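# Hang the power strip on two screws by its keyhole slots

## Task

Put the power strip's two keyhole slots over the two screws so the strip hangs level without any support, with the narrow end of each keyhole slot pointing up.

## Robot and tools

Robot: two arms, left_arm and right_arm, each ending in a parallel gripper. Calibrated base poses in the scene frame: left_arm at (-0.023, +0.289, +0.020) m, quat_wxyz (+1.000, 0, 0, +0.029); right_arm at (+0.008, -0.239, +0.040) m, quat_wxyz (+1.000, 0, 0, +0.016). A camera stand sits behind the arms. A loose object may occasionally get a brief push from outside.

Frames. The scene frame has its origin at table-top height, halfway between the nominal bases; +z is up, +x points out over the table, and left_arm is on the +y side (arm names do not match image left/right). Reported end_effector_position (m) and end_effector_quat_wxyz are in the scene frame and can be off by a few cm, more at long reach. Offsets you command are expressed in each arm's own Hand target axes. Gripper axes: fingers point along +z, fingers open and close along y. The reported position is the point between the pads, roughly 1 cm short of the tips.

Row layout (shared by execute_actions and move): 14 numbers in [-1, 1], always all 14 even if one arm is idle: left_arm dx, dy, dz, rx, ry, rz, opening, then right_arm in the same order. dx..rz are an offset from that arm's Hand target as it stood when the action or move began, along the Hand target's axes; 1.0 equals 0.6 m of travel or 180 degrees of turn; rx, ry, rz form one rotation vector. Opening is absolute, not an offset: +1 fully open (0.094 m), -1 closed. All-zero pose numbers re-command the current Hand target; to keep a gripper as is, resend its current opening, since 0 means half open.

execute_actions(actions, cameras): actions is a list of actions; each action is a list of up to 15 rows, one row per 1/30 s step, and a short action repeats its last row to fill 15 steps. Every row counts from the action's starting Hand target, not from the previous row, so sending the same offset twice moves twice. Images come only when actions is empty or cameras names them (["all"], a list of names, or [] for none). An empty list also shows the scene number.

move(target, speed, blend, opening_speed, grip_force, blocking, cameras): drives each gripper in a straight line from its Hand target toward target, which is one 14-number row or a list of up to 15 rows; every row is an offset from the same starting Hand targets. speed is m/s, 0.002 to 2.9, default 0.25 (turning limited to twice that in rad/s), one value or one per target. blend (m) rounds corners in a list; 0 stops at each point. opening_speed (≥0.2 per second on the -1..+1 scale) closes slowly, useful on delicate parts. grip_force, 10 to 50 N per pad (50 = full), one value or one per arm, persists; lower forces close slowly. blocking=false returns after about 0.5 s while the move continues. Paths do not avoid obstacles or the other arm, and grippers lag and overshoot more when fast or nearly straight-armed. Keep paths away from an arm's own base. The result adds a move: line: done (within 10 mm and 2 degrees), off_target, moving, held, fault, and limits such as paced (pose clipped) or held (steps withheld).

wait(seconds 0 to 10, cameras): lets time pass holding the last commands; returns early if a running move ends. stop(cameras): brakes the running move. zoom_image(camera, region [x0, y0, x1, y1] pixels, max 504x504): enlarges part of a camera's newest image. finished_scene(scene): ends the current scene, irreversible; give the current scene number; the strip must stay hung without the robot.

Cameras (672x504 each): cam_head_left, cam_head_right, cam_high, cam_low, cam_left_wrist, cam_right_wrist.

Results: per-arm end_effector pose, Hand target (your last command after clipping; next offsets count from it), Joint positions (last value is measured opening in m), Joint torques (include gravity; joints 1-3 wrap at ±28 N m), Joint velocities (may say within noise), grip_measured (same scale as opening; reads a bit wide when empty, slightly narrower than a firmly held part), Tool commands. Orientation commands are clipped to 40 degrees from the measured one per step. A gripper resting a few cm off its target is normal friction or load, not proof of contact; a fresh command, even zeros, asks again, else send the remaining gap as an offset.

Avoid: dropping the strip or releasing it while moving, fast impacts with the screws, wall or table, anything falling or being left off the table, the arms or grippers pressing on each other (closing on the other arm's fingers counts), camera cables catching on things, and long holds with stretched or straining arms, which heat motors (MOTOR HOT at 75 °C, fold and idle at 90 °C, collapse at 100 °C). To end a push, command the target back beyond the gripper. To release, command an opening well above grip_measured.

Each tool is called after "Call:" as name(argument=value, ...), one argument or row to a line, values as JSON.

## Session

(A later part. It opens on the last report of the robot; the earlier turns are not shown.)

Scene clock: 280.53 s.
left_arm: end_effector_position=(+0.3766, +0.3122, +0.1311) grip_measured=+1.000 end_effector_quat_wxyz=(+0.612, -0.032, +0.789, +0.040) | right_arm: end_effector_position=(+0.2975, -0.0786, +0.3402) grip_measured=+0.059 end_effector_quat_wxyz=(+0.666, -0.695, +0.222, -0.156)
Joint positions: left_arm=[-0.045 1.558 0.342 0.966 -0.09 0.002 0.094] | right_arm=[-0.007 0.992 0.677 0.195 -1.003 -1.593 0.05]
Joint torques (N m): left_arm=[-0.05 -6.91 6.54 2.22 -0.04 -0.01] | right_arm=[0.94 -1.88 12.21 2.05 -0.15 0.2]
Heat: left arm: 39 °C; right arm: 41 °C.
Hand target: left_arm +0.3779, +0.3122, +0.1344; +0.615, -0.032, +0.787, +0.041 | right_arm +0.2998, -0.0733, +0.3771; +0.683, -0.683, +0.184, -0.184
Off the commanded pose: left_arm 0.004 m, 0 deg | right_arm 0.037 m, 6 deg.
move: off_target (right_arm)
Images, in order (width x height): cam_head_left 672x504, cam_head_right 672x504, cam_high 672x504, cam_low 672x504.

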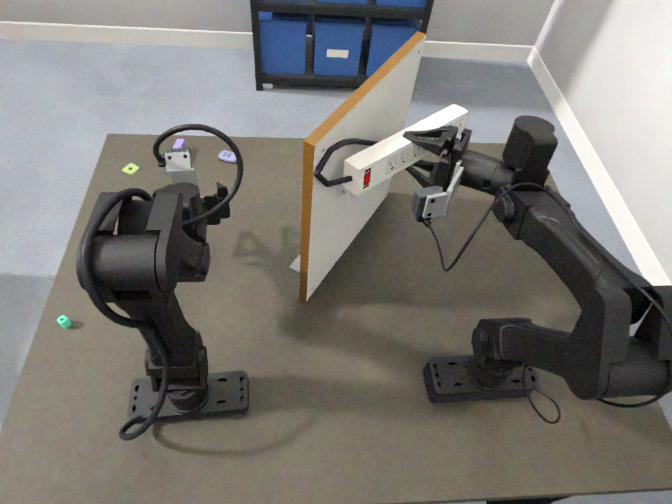

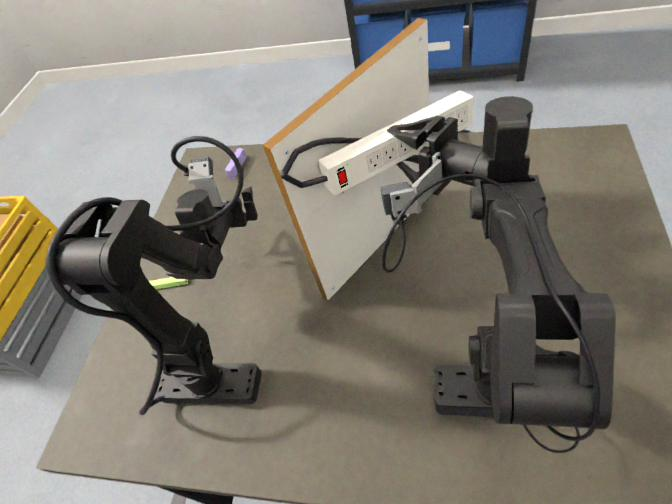

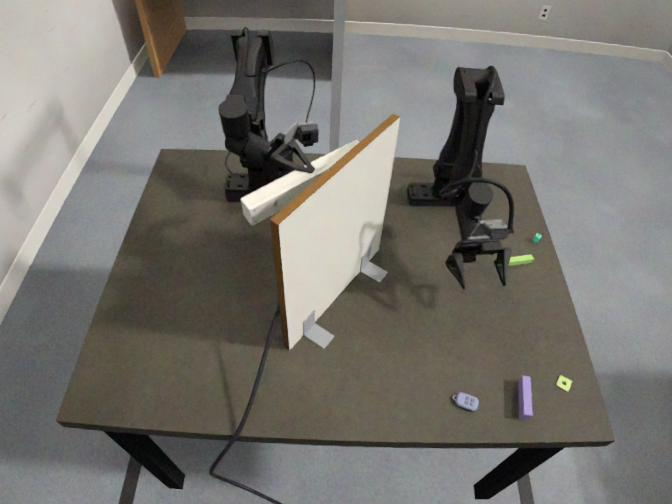

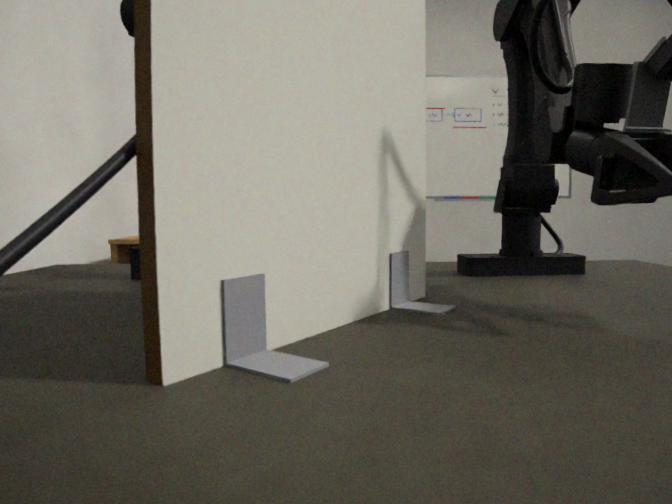

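Call:
move(
  target=[0,0,0,0,0,0,1, -0.0105,0.03,-0.083,0,0,-0.139,-0.1],
  speed=0.15,
  cameras=["cam_head_left","cam_head_right","cam_low"],
)

Scene clock: 299.53 s.
left_arm: end_effector_position=(+0.3766, +0.3122, +0.1311) grip_measured=+1.000 end_effector_quat_wxyz=(+0.612, -0.032, +0.789, +0.040) | right_arm: end_effector_position=(+0.2773, -0.1148, +0.3502) grip_measured=+0.059 end_effector_quat_wxyz=(-0.624, +0.713, -0.056, +0.314)
Joint positions: left_arm=[-0.045 1.558 0.342 0.966 -0.09 0.002 0.094] | right_arm=[-0.207 0.9 0.636 0.198 -1.201 -2.02 0.05]
Joint torques (N m): left_arm=[-0.03 -6.91 6.53 2.22 -0.04 -0.01] | right_arm=[-0.43 -3.22 6.61 1.78 -0.39 0.09]
Heat: left arm: 39 °C; right arm: 42 °C.
Hand target: left_arm +0.3779, +0.3122, +0.1344; +0.615, -0.032, +0.787, +0.041 | right_arm +0.2693, -0.1131, +0.3591; -0.627, +0.706, -0.032, +0.327
Off the commanded pose: left_arm 0.004 m, 0 deg | right_arm 0.012 m, 3 deg.
move: off_target (right_arm)
Images, in order (width x height): cam_head_left 672x504, cam_head_right 672x504, cam_low 672x504.

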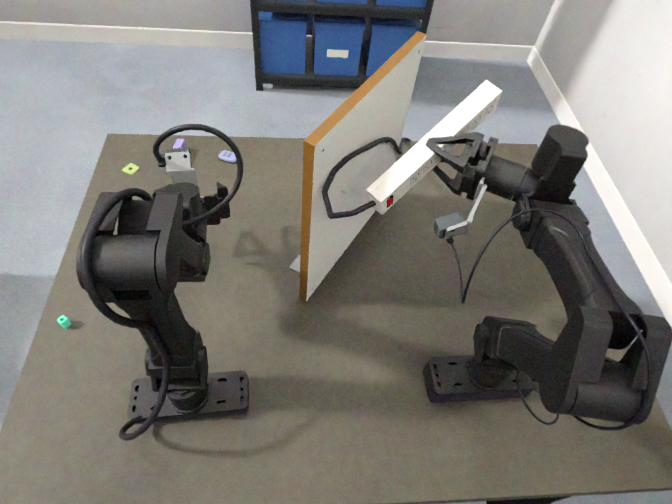

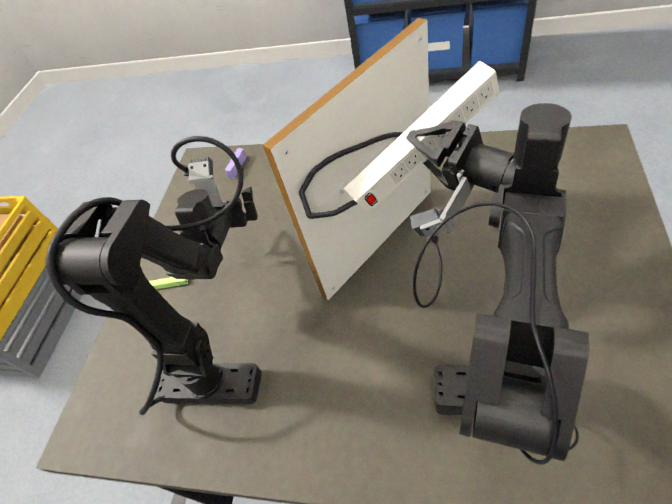

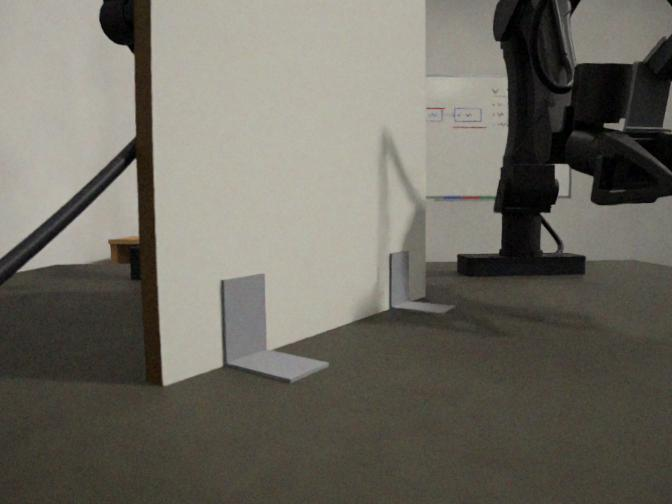

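Call:
move(
  target=[
    [0,0,0,0,0,0,1, -0.0052,0.0233,0.0457,-0.0168,-0.081,0.0027,-0.1],
    [0,0,0,0,0,0,1, 0.0005,0.026,0.095,-0.0168,-0.081,0.0027,-0.1],
  ],
  speed=0.1,
  cameras=["cam_head_left","cam_head_right","cam_high"],
)

Scene clock: 335.13 s.
left_arm: end_effector_position=(+0.3766, +0.3122, +0.1311) grip_measured=+1.000 end_effector_quat_wxyz=(+0.612, -0.032, +0.789, +0.040) | right_arm: end_effector_position=(+0.3014, -0.0716, +0.3197) grip_measured=+0.059 end_effector_quat_wxyz=(-0.642, +0.734, -0.024, +0.219)
Joint positions: left_arm=[-0.045 1.558 0.342 0.966 -0.09 0.002 0.094] | right_arm=[-0.04 1.157 0.715 0.218 -1.209 -2.077 0.05]
Joint torques (N m): left_arm=[-0.03 -6.91 6.54 2.22 -0.04 -0.01] | right_arm=[0.8 -2.58 11.47 1.69 -0.36 -0.01]
Heat: left arm: 39 °C; right arm: 41 °C.
Hand target: left_arm +0.3779, +0.3122, +0.1344; +0.615, -0.032, +0.787, +0.041 | right_arm +0.3038, -0.0673, +0.3451; -0.609, +0.758, +0.037, +0.231
Off the commanded pose: left_arm 0.004 m, 0 deg | right_arm 0.026 m, 9 deg.
joint sent to its limit (right arm) — joint 6 (wrist roll), lower limit. The joint targets are off in orientation, not in position.
move: off_target (right_arm)
Images, in order (width x height): cam_head_left 672x504, cam_head_right 672x504, cam_high 672x504.

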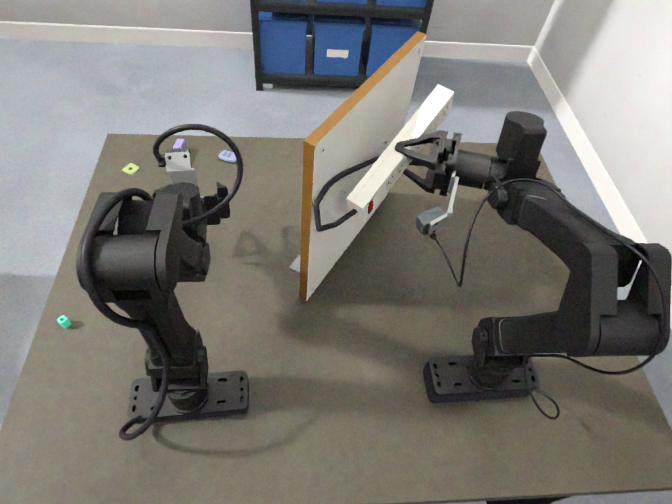

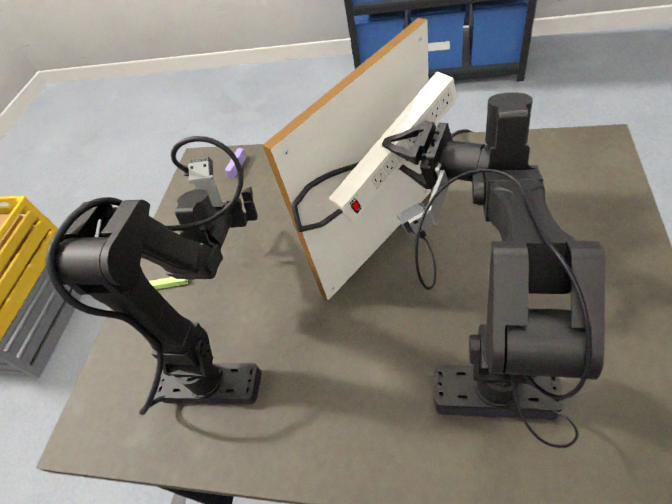

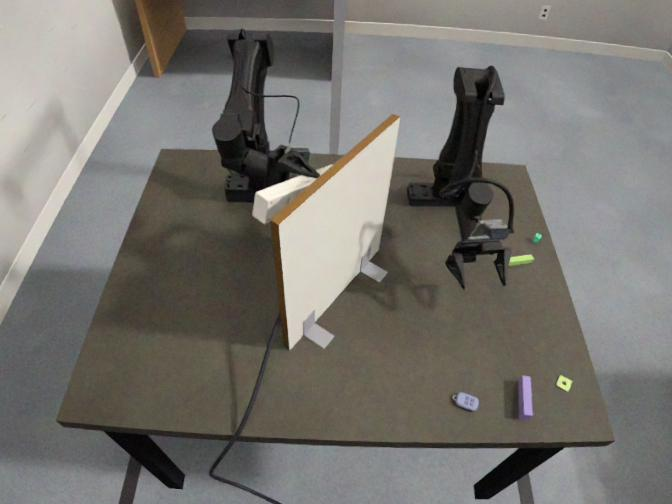

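Call:
move(
  target=[0,0,0,0,0,0,1, 0.0378,-0.0528,0.03,0.0159,0,0.0415,-0.1],
  speed=0.1,
  cameras=["cam_head_left","cam_head_right"],
)

Scene clock: 353.27 s.
left_arm: end_effector_position=(+0.3766, +0.3122, +0.1311) grip_measured=+1.000 end_effector_quat_wxyz=(+0.612, -0.032, +0.789, +0.040) | right_arm: end_effector_position=(+0.3212, -0.0536, +0.3548) grip_measured=+0.059 end_effector_quat_wxyz=(-0.636, +0.750, -0.048, +0.178)
Joint positions: left_arm=[-0.045 1.558 0.342 0.966 -0.09 0.002 0.094] | right_arm=[0.029 1.246 0.974 -0.052 -1.154 -2.077 0.05]
Joint torques (N m): left_arm=[-0.02 -6.91 6.54 2.22 -0.04 -0.01] | right_arm=[0.92 -3.52 11.32 1.59 -0.59 -0.01]
Heat: left arm: 39 °C; right arm: 44 °C.
Hand target: left_arm +0.3779, +0.3122, +0.1344; +0.615, -0.032, +0.787, +0.041 | right_arm +0.3188, -0.0473, +0.3802; -0.641, +0.744, -0.007, +0.190
Off the commanded pose: left_arm 0.004 m, 0 deg | right_arm 0.026 m, 5 deg.
joint sent to its limit (right arm) — joint 6 (wrist roll), lower limit. The joint targets still meet the commanded pose.
move: off_target (right_arm)
Images, in order (width x height): cam_head_left 672x504, cam_head_right 672x504.

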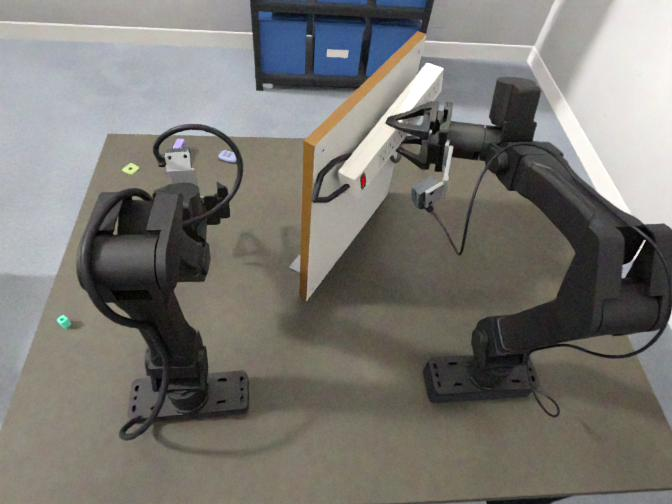

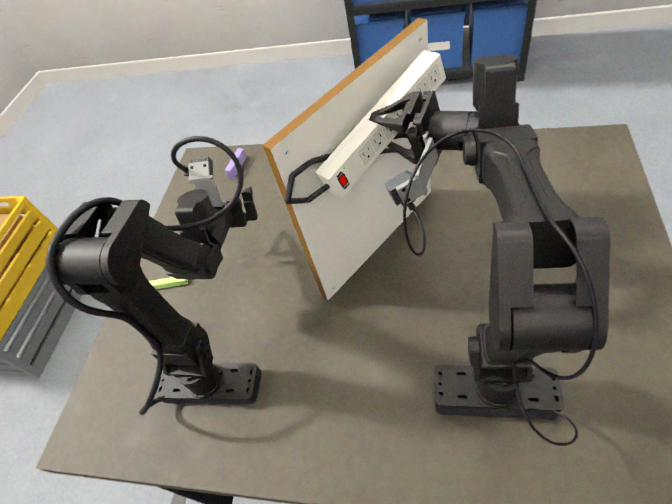

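Call:
zoom_image(
  camera="cam_head_left",
  region=[290, 40, 470, 220],
)

Call:
zoom_image(
  camera="cam_head_right",
  region=[270, 40, 460, 220],
)

Scaled by 2.800.

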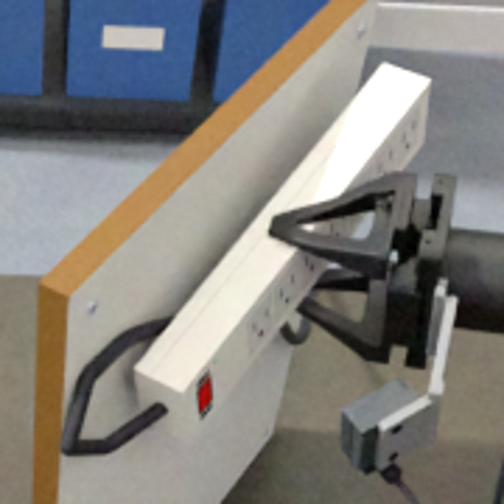

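Scaled by 2.653.

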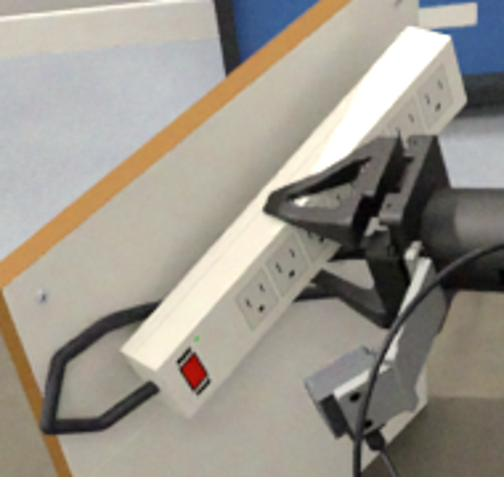

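Call:
move(
  target=[0,0,0,0,0,0,1, 0.041,-0.1435,-0.0157,0,0,0,-0.1],
  speed=0.12,
  cameras=["cam_head_left","cam_head_right","cam_high"],
)

Call:
zoom_image(
  camera="cam_head_right",
  region=[270, 0, 460, 240],
)

Call:
zoom_image(
  camera="cam_high",
  region=[230, 90, 410, 270],
)

Scene clock: 369.33 s.
left_arm: end_effector_position=(+0.3766, +0.3122, +0.1311) grip_measured=+1.000 end_effector_quat_wxyz=(+0.612, -0.032, +0.789, +0.040) | right_arm: end_effector_position=(+0.3255, -0.0535, +0.4469) grip_measured=+0.059 end_effector_quat_wxyz=(-0.635, +0.750, -0.048, +0.179)
Joint positions: left_arm=[-0.045 1.558 0.342 0.966 -0.09 0.002 0.094] | right_arm=[0.029 1.311 1.388 -0.398 -1.152 -2.077 0.05]
Joint torques (N m): left_arm=[-0.03 -6.9 6.53 2.23 -0.04 -0.01] | right_arm=[0.95 -3.69 10.66 1.62 -0.59 0]
Heat: left arm: 39 °C; right arm: 45 °C.
Hand target: left_arm +0.3779, +0.3122, +0.1344; +0.615, -0.032, +0.787, +0.041 | right_arm +0.3187, -0.0472, +0.4700; -0.641, +0.744, -0.007, +0.190
Off the commanded pose: left_arm 0.004 m, 0 deg | right_arm 0.025 m, 5 deg.
joint sent to its limit (right arm) — joint 6 (wrist roll), lower limit. The joint targets still meet the commanded pose.
move: off_target (right_arm)
Images, in order (width x height): cam_head_left 672x504, cam_head_right 672x504, cam_high 672x504.

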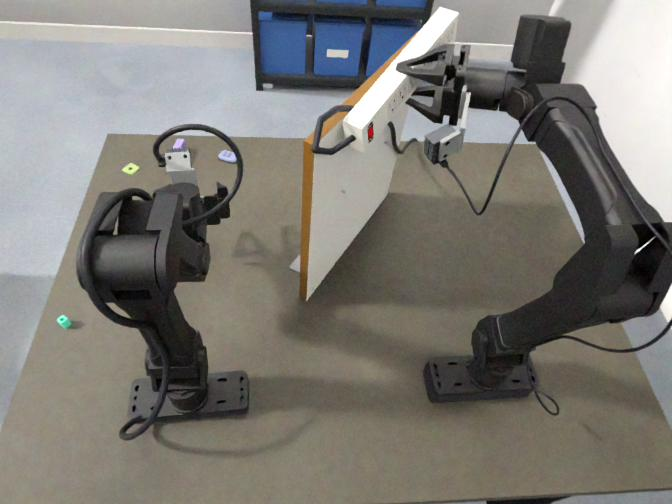

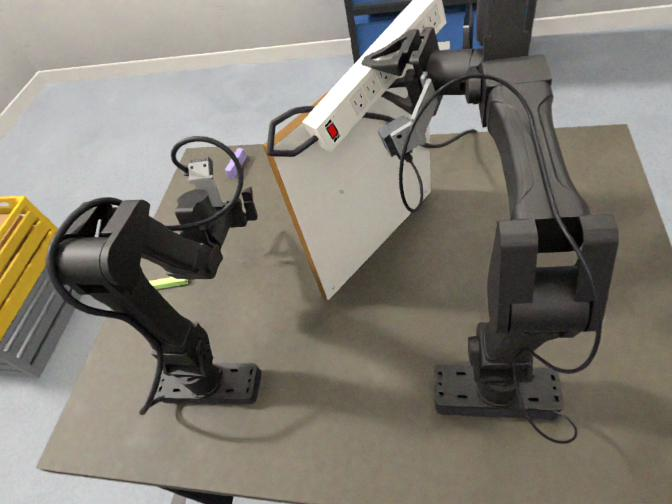

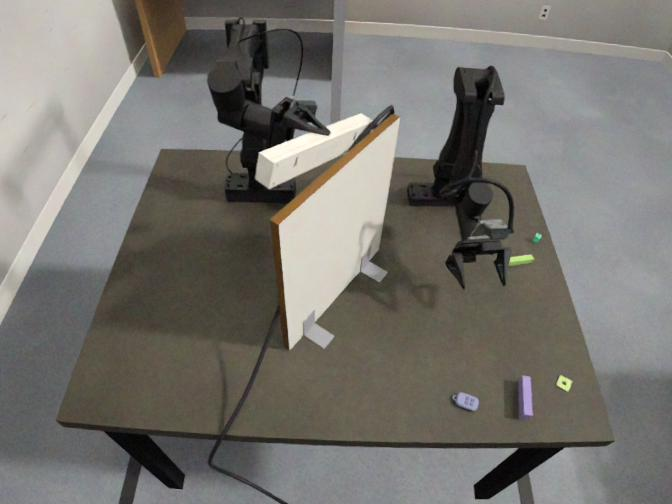

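Scaled by 2.100.

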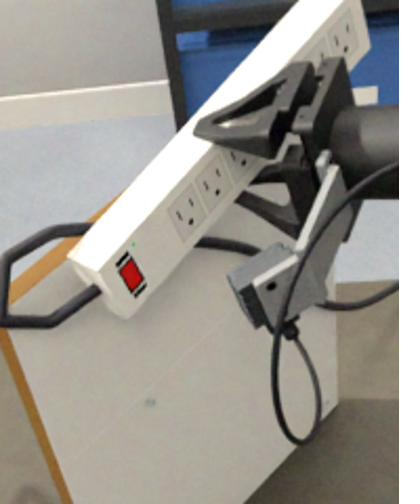

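Scaled by 2.800.

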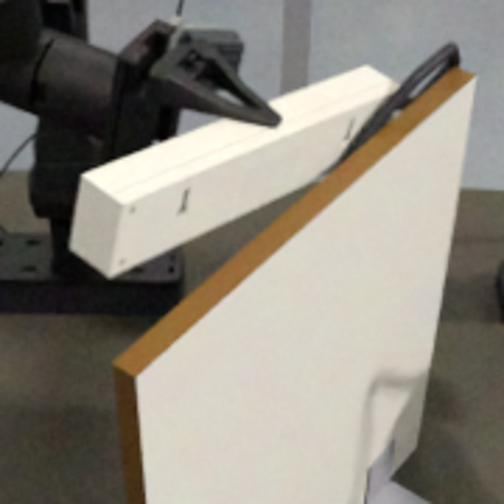

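Call:
move(
  target=[
    [-0.15,-0.017,-0.176,0.184,-0.0202,0.281,1, -0.0298,0,-0.0778,0,0,0,-0.1],
    [-0.3018,-0.0337,-0.3522,0.368,-0.0404,0.5621,1, -0.0822,0.1833,-0.0577,0,0,0,-0.1],
  ],
  speed=0.3,
  blend=[0.03,0],
  cameras=["all"],
)

Scene clock: 462.30 s.
left_arm: end_effector_position=(+0.2243, +0.2742, +0.3573) grip_measured=+1.000 end_effector_quat_wxyz=(+0.284, +0.790, +0.520, +0.160) | right_arm: end_effector_position=(+0.2988, -0.0880, +0.3439) grip_measured=+0.059 end_effector_quat_wxyz=(-0.653, +0.733, -0.046, +0.186)
Joint positions: left_arm=[0.169 1.235 1.747 -1.546 0.409 2.091 0.094] | right_arm=[-0.116 1.152 0.83 0.02 -1.303 -2.077 0.05]
Joint torques (N m): left_arm=[-0.7 -2.66 8.17 1.21 0.31 0.07] | right_arm=[-0.39 -5.39 6.72 1.61 -0.61 0]
Heat: left arm: 39 °C; right arm: 48 °C.
Hand target: left_arm +0.2198, +0.2704, +0.3605; +0.329, +0.852, +0.397, +0.094 | right_arm +0.2885, -0.0872, +0.3552; -0.641, +0.744, -0.007, +0.190
Off the commanded pose: left_arm 0.007 m, 18 deg | right_arm 0.015 m, 5 deg.
joint sent to its limit (left arm) — joint 4 (wrist pitch), lower limit; joint 6 (wrist roll), upper limit. The joint targets are off in orientation, not in position.
joint sent to its limit (right arm) — joint 6 (wrist roll), lower limit. The joint targets are off in orientation, not in position.
move: off_target (left_arm, right_arm)

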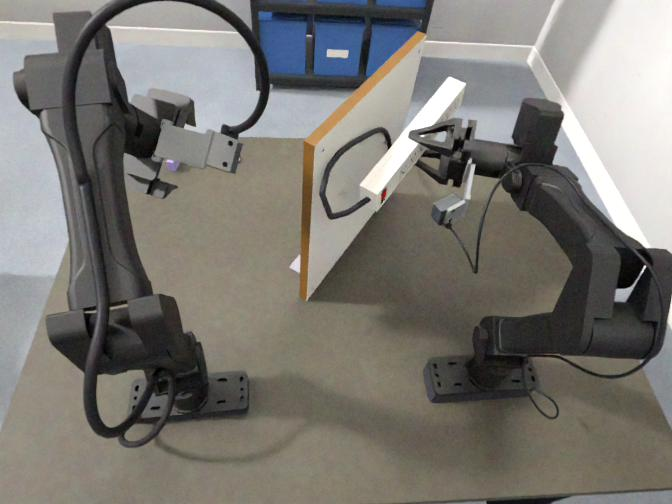

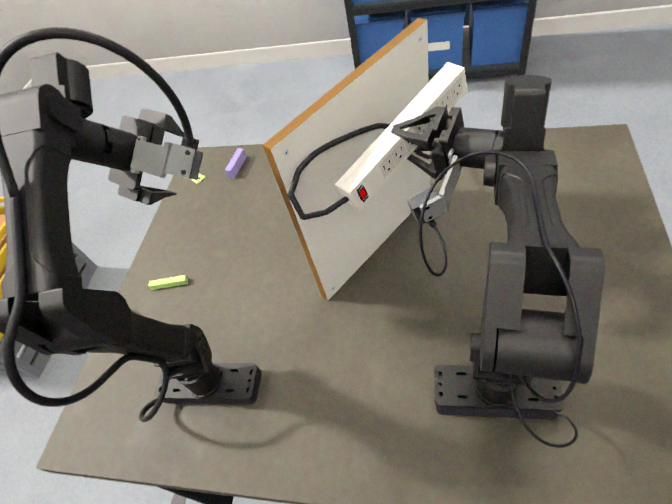

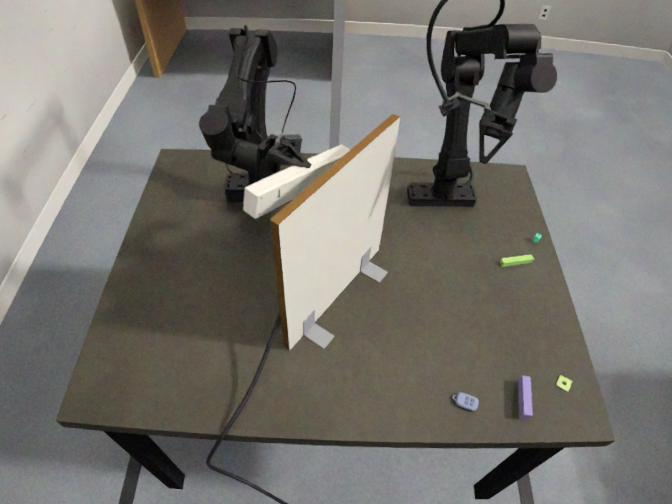

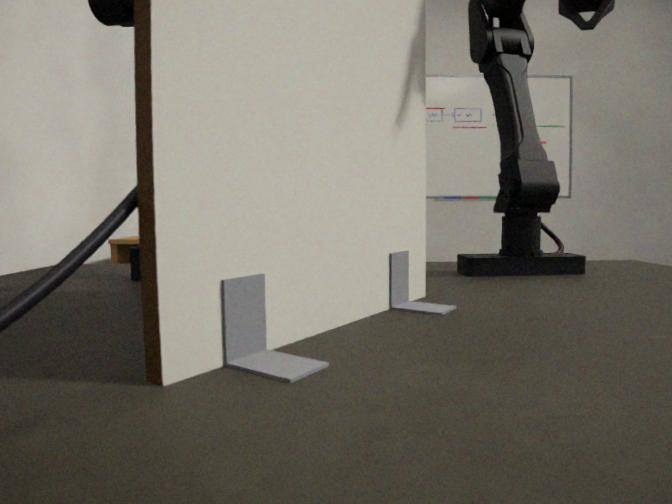

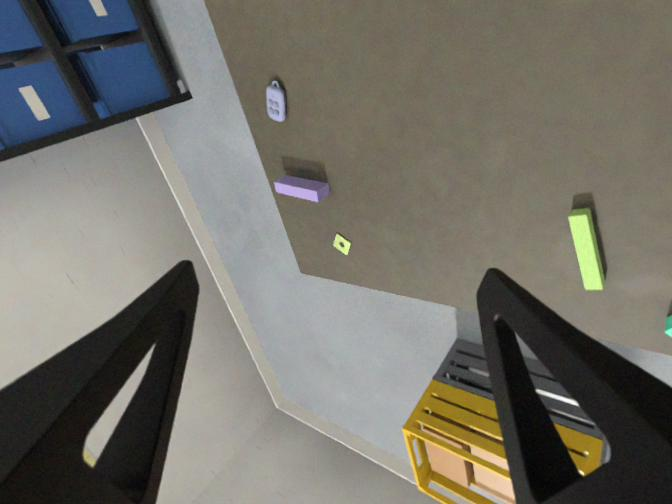

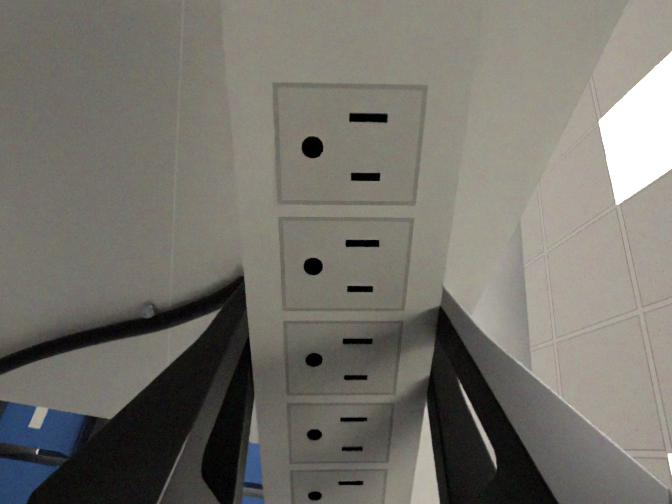

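Call:
move(
  target=[-0.3073,0.0672,0.0535,0,0,0,1,0,0,0,0,0,0,-0.1],
  speed=0.2,
  cameras=["cam_left_wrist","cam_head_left","cam_head_right","cam_high"],
)

Scene clock: 504.03 s.
left_arm: end_effector_position=(+0.1351, +0.1024, +0.3718) grip_measured=+1.000 end_effector_quat_wxyz=(+0.315, +0.857, +0.397, +0.094) | right_arm: end_effector_position=(+0.2988, -0.0880, +0.3439) grip_measured=+0.059 end_effector_quat_wxyz=(-0.653, +0.733, -0.046, +0.186)
Joint positions: left_arm=[-0.951 1.179 1.769 -1.491 -0.027 1.392 0.094] | right_arm=[-0.116 1.152 0.83 0.02 -1.303 -2.077 0.05]
Joint torques (N m): left_arm=[-0.69 -2.1 8.08 1.8 -0.02 -0.14] | right_arm=[-0.39 -5.41 6.67 1.6 -0.62 -0.02]
Heat: left arm: 41 °C; right arm: 47 °C.
Hand target: left_arm +0.1351, +0.0998, +0.3801; +0.329, +0.852, +0.397, +0.094 | right_arm +0.2886, -0.0872, +0.3551; -0.641, +0.744, -0.007, +0.190
Off the commanded pose: left_arm 0.009 m, 2 deg | right_arm 0.015 m, 5 deg.
joint sent to its limit (right arm) — joint 6 (wrist roll), lower limit. The joint targets are off in orientation, not in position.
move: off_target (right_arm)
Images, in order (width x height): cam_head_left 672x504, cam_head_right 672x504, cam_high 672x504, cam_left_wrist 672x504.

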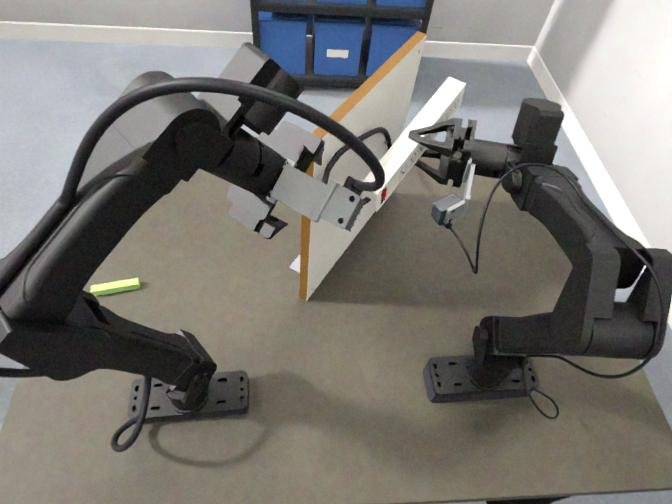

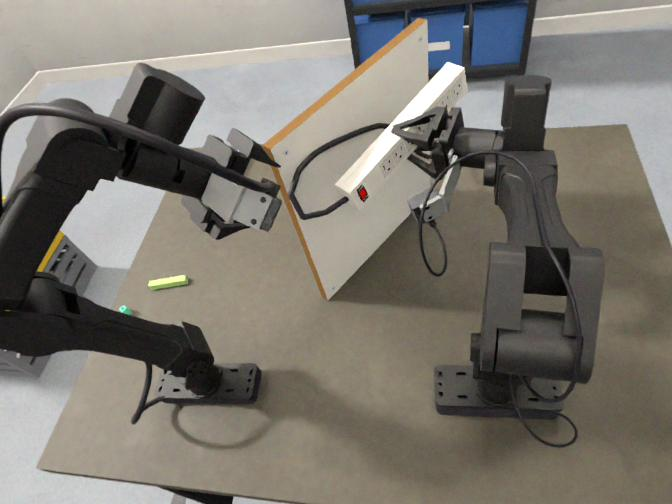

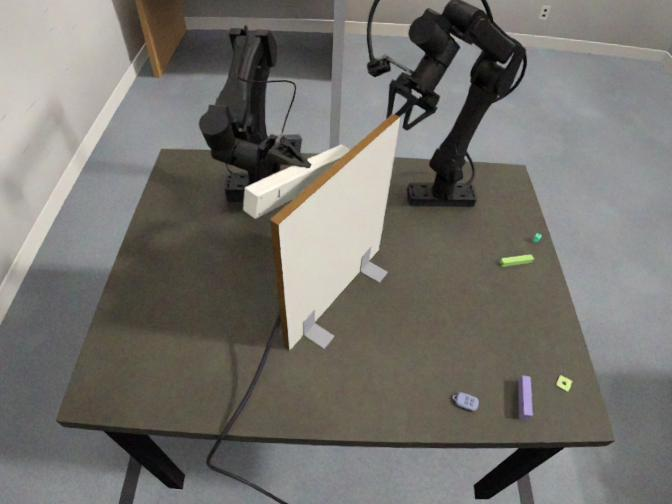

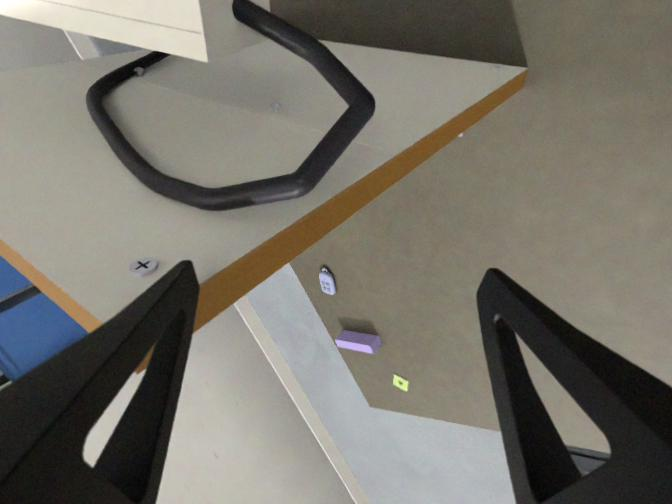

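Call:
move(
  target=[-0.015,0,0.06,0,0,0.183,1,0,0,0,0,0,0,-0.1],
  speed=0.15,
  cameras=["cam_left_wrist","cam_head_right"],
)

Scene clock: 523.73 s.
left_arm: end_effector_position=(+0.1453, +0.0777, +0.3558) grip_measured=+1.000 end_effector_quat_wxyz=(+0.289, +0.928, +0.147, +0.184) | right_arm: end_effector_position=(+0.2988, -0.0880, +0.3439) grip_measured=+0.059 end_effector_quat_wxyz=(-0.653, +0.733, -0.046, +0.186)
Joint positions: left_arm=[-1.002 1.179 1.654 -1.348 -0.062 1.907 0.094] | right_arm=[-0.116 1.152 0.83 0.02 -1.303 -2.077 0.05]
Joint torques (N m): left_arm=[-0.64 -2.95 5.39 1.84 -0.05 0.06] | right_arm=[-0.34 -5.39 6.75 1.61 -0.63 -0.02]
Heat: left arm: 40 °C; right arm: 47 °C.
Hand target: left_arm +0.1443, +0.0757, +0.3534; +0.289, +0.929, +0.139, +0.184 | right_arm +0.2886, -0.0872, +0.3551; -0.641, +0.744, -0.007, +0.190
Off the commanded pose: left_arm 0.003 m, 1 deg | right_arm 0.015 m, 5 deg.
joint sent to its limit (right arm) — joint 6 (wrist roll), lower limit. The joint targets are off in orientation, not in position.
move: off_target (right_arm)
Images, in order (width x height): cam_head_right 672x504, cam_left_wrist 672x504.

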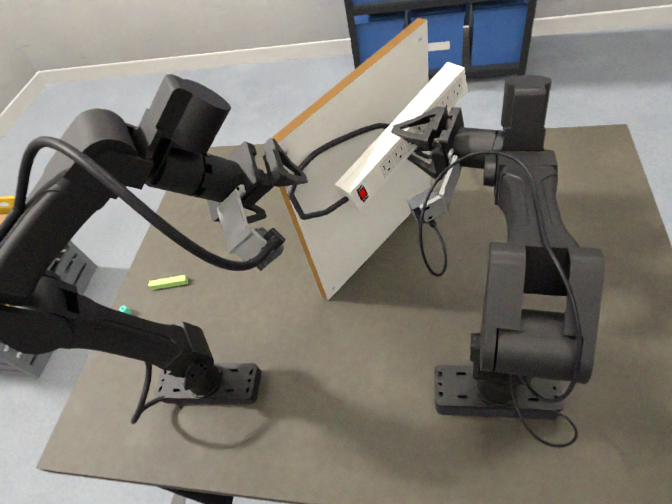

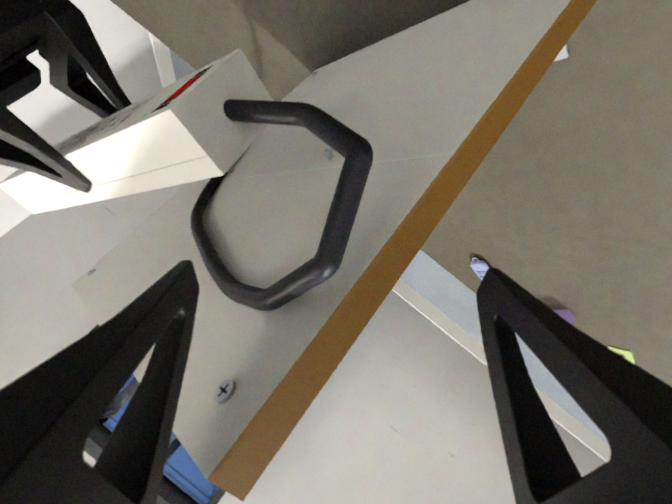

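Call:
move(
  target=[-0.0133,-0.003,0.06,0,0,0,0.0,0,0,0,0,0,0,-0.1],
  speed=0.08,
  cameras=["cam_left_wrist","cam_head_right","cam_head_left"],
)

Scene clock: 534.63 s.
left_arm: end_effector_position=(+0.1541, +0.0576, +0.3231) grip_measured=+0.002 end_effector_quat_wxyz=(+0.284, +0.931, +0.138, +0.185) | right_arm: end_effector_position=(+0.2988, -0.0880, +0.3439) grip_measured=+0.059 end_effector_quat_wxyz=(-0.653, +0.733, -0.046, +0.186)
Joint positions: left_arm=[-1.028 1.179 1.499 -1.203 -0.078 1.906 0.047] | right_arm=[-0.116 1.152 0.83 0.02 -1.303 -2.077 0.05]
Joint torques (N m): left_arm=[-0.69 -4.22 6.08 1.84 -0.05 -0.11] | right_arm=[-0.32 -5.38 6.72 1.6 -0.62 -0.01]
Heat: left arm: 39 °C; right arm: 47 °C.
Hand target: left_arm +0.1520, +0.0567, +0.3228; +0.289, +0.929, +0.139, +0.184 | right_arm +0.2886, -0.0872, +0.3551; -0.641, +0.744, -0.007, +0.190
Off the commanded pose: left_arm 0.002 m, 1 deg | right_arm 0.015 m, 5 deg.
joint sent to its limit (right arm) — joint 6 (wrist roll), lower limit. The joint targets are off in orientation, not in position.
move: off_target (right_arm)
Images, in order (width x height): cam_head_left 672x504, cam_head_right 672x504, cam_left_wrist 672x504.

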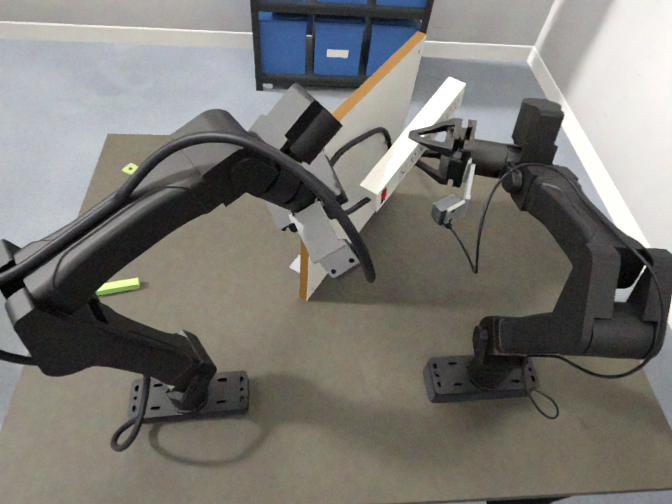

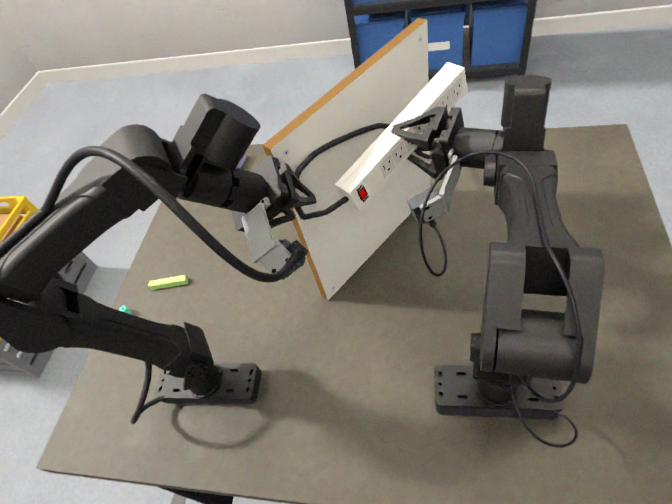

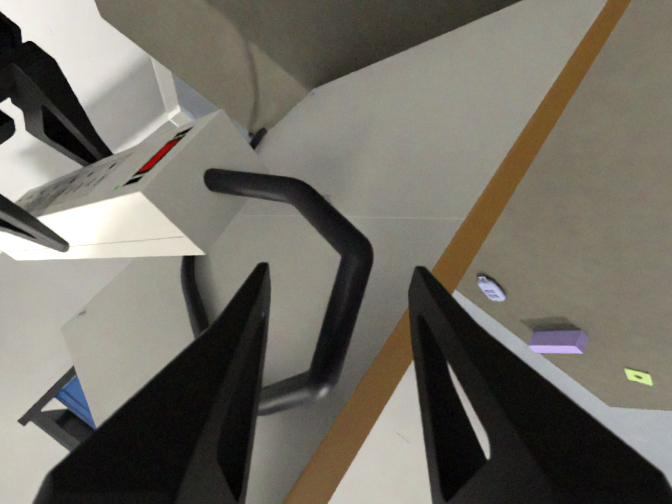

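Call:
move(
  target=[
    [0,0.003,0.01,0,0,0,0.0,0,0,0,0,0,0,-0.1],
    [0,0.003,0.01,0,0,0,-0.95,0,0,0,0,0,0,-0.1],
  ],
  speed=0.08,
  grip_force=[25,50],
  cameras=["cam_left_wrist"],
)

Scene clock: 542.23 s.
left_arm: end_effector_position=(+0.1551, +0.0553, +0.3219) grip_measured=-0.801 end_effector_quat_wxyz=(+0.286, +0.930, +0.137, +0.187) | right_arm: end_effector_position=(+0.2991, -0.0891, +0.3444) grip_measured=+0.059 end_effector_quat_wxyz=(-0.653, +0.732, -0.046, +0.188)
Joint positions: left_arm=[-1.031 1.179 1.489 -1.187 -0.08 1.905 0.009] | right_arm=[-0.121 1.152 0.83 0.023 -1.306 -2.077 0.05]
Joint torques (N m): left_arm=[-0.5 -3.4 6.02 1.9 -0.04 -0.11] | right_arm=[-0.06 -5.38 6.69 1.58 -0.58 0]
Heat: left arm: 39 °C; right arm: 47 °C.
Hand target: left_arm +0.1548, +0.0524, +0.3192; +0.289, +0.929, +0.139, +0.184 | right_arm +0.2885, -0.0872, +0.3551; -0.641, +0.744, -0.007, +0.190
Off the commanded pose: left_arm 0.004 m, 1 deg | right_arm 0.015 m, 5 deg.
joint sent to its limit (right arm) — joint 6 (wrist roll), lower limit. The joint targets are off in orientation, not in position.
grip_force (N): 25, 50
move: off_target (right_arm)
Images, in order (width x height): cam_left_wrist 672x504.

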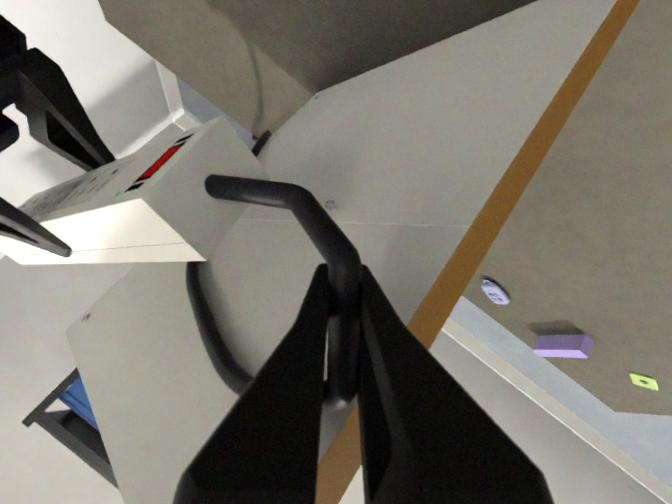

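Call:
move(
  target=[-0.02,-0.0307,0.1112,0,0,0,-0.95,0,0,0,0,0,0,-0.1],
  speed=0.06,
  cameras=["cam_left_wrist","cam_head_right","cam_head_left","cam_right_wrist"],
)

Scene clock: 553.37 s.
left_arm: end_effector_position=(+0.1708, +0.0395, +0.2714) grip_measured=-0.801 end_effector_quat_wxyz=(+0.295, +0.923, +0.142, +0.202) | right_arm: end_effector_position=(+0.3143, -0.0998, +0.3424) grip_measured=+0.059 end_effector_quat_wxyz=(-0.636, +0.735, -0.067, +0.228)
Joint positions: left_arm=[-1.031 1.145 1.227 -0.928 -0.103 1.903 0.009] | right_arm=[-0.139 1.152 0.822 0.062 -1.232 -2.077 0.05]
Joint torques (N m): left_arm=[-0.64 -1.44 4.89 2.13 0.21 -0.11] | right_arm=[1.2 -5.12 7.41 1.31 -1.46 -0.01]
Heat: left arm: 39 °C; right arm: 47 °C.
Hand target: left_arm +0.1694, +0.0302, +0.2542; +0.289, +0.929, +0.139, +0.184 | right_arm +0.2886, -0.0871, +0.3551; -0.641, +0.744, -0.007, +0.190
Off the commanded pose: left_arm 0.020 m, 2 deg | right_arm 0.031 m, 8 deg.
joint sent to its limit (right arm) — joint 6 (wrist roll), lower limit. The joint targets are off in orientation, not in position.
grip_force (N): 25, 50
move: off_target (left_arm, right_arm)
Images, in order (width x height): cam_head_left 672x504, cam_head_right 672x504, cam_left_wrist 672x504, cam_right_wrist 672x504.

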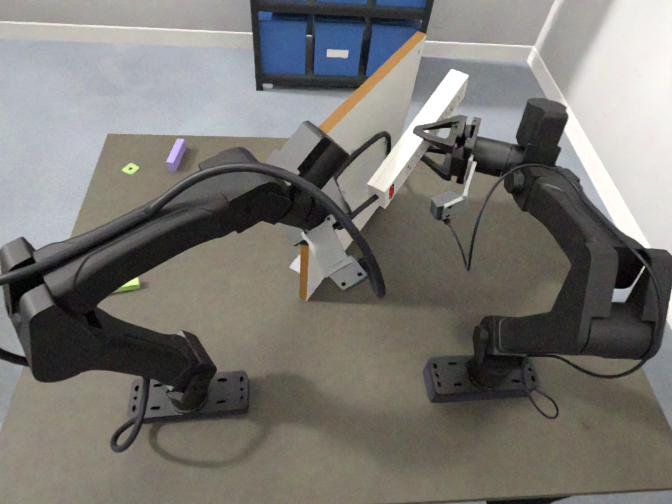

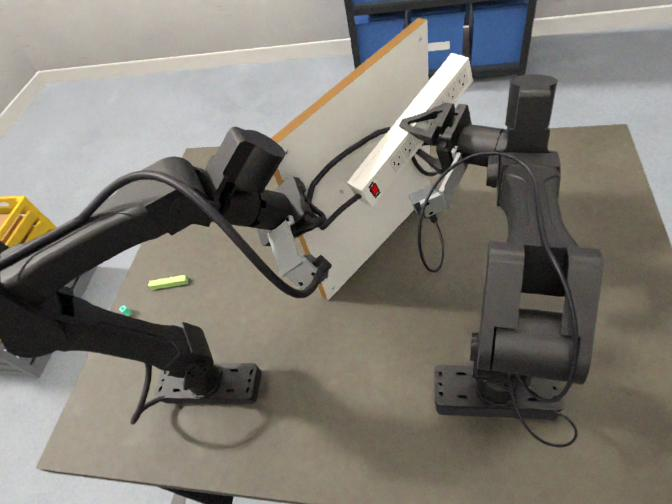

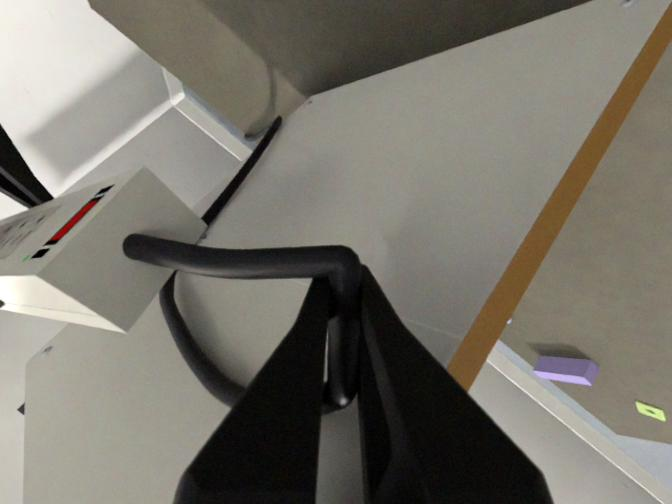

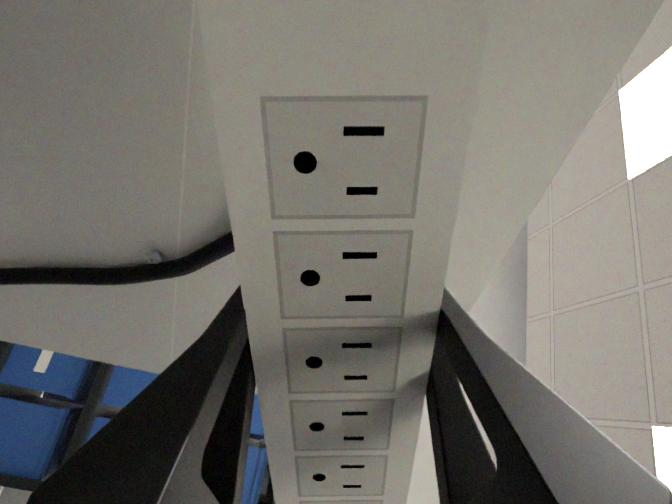

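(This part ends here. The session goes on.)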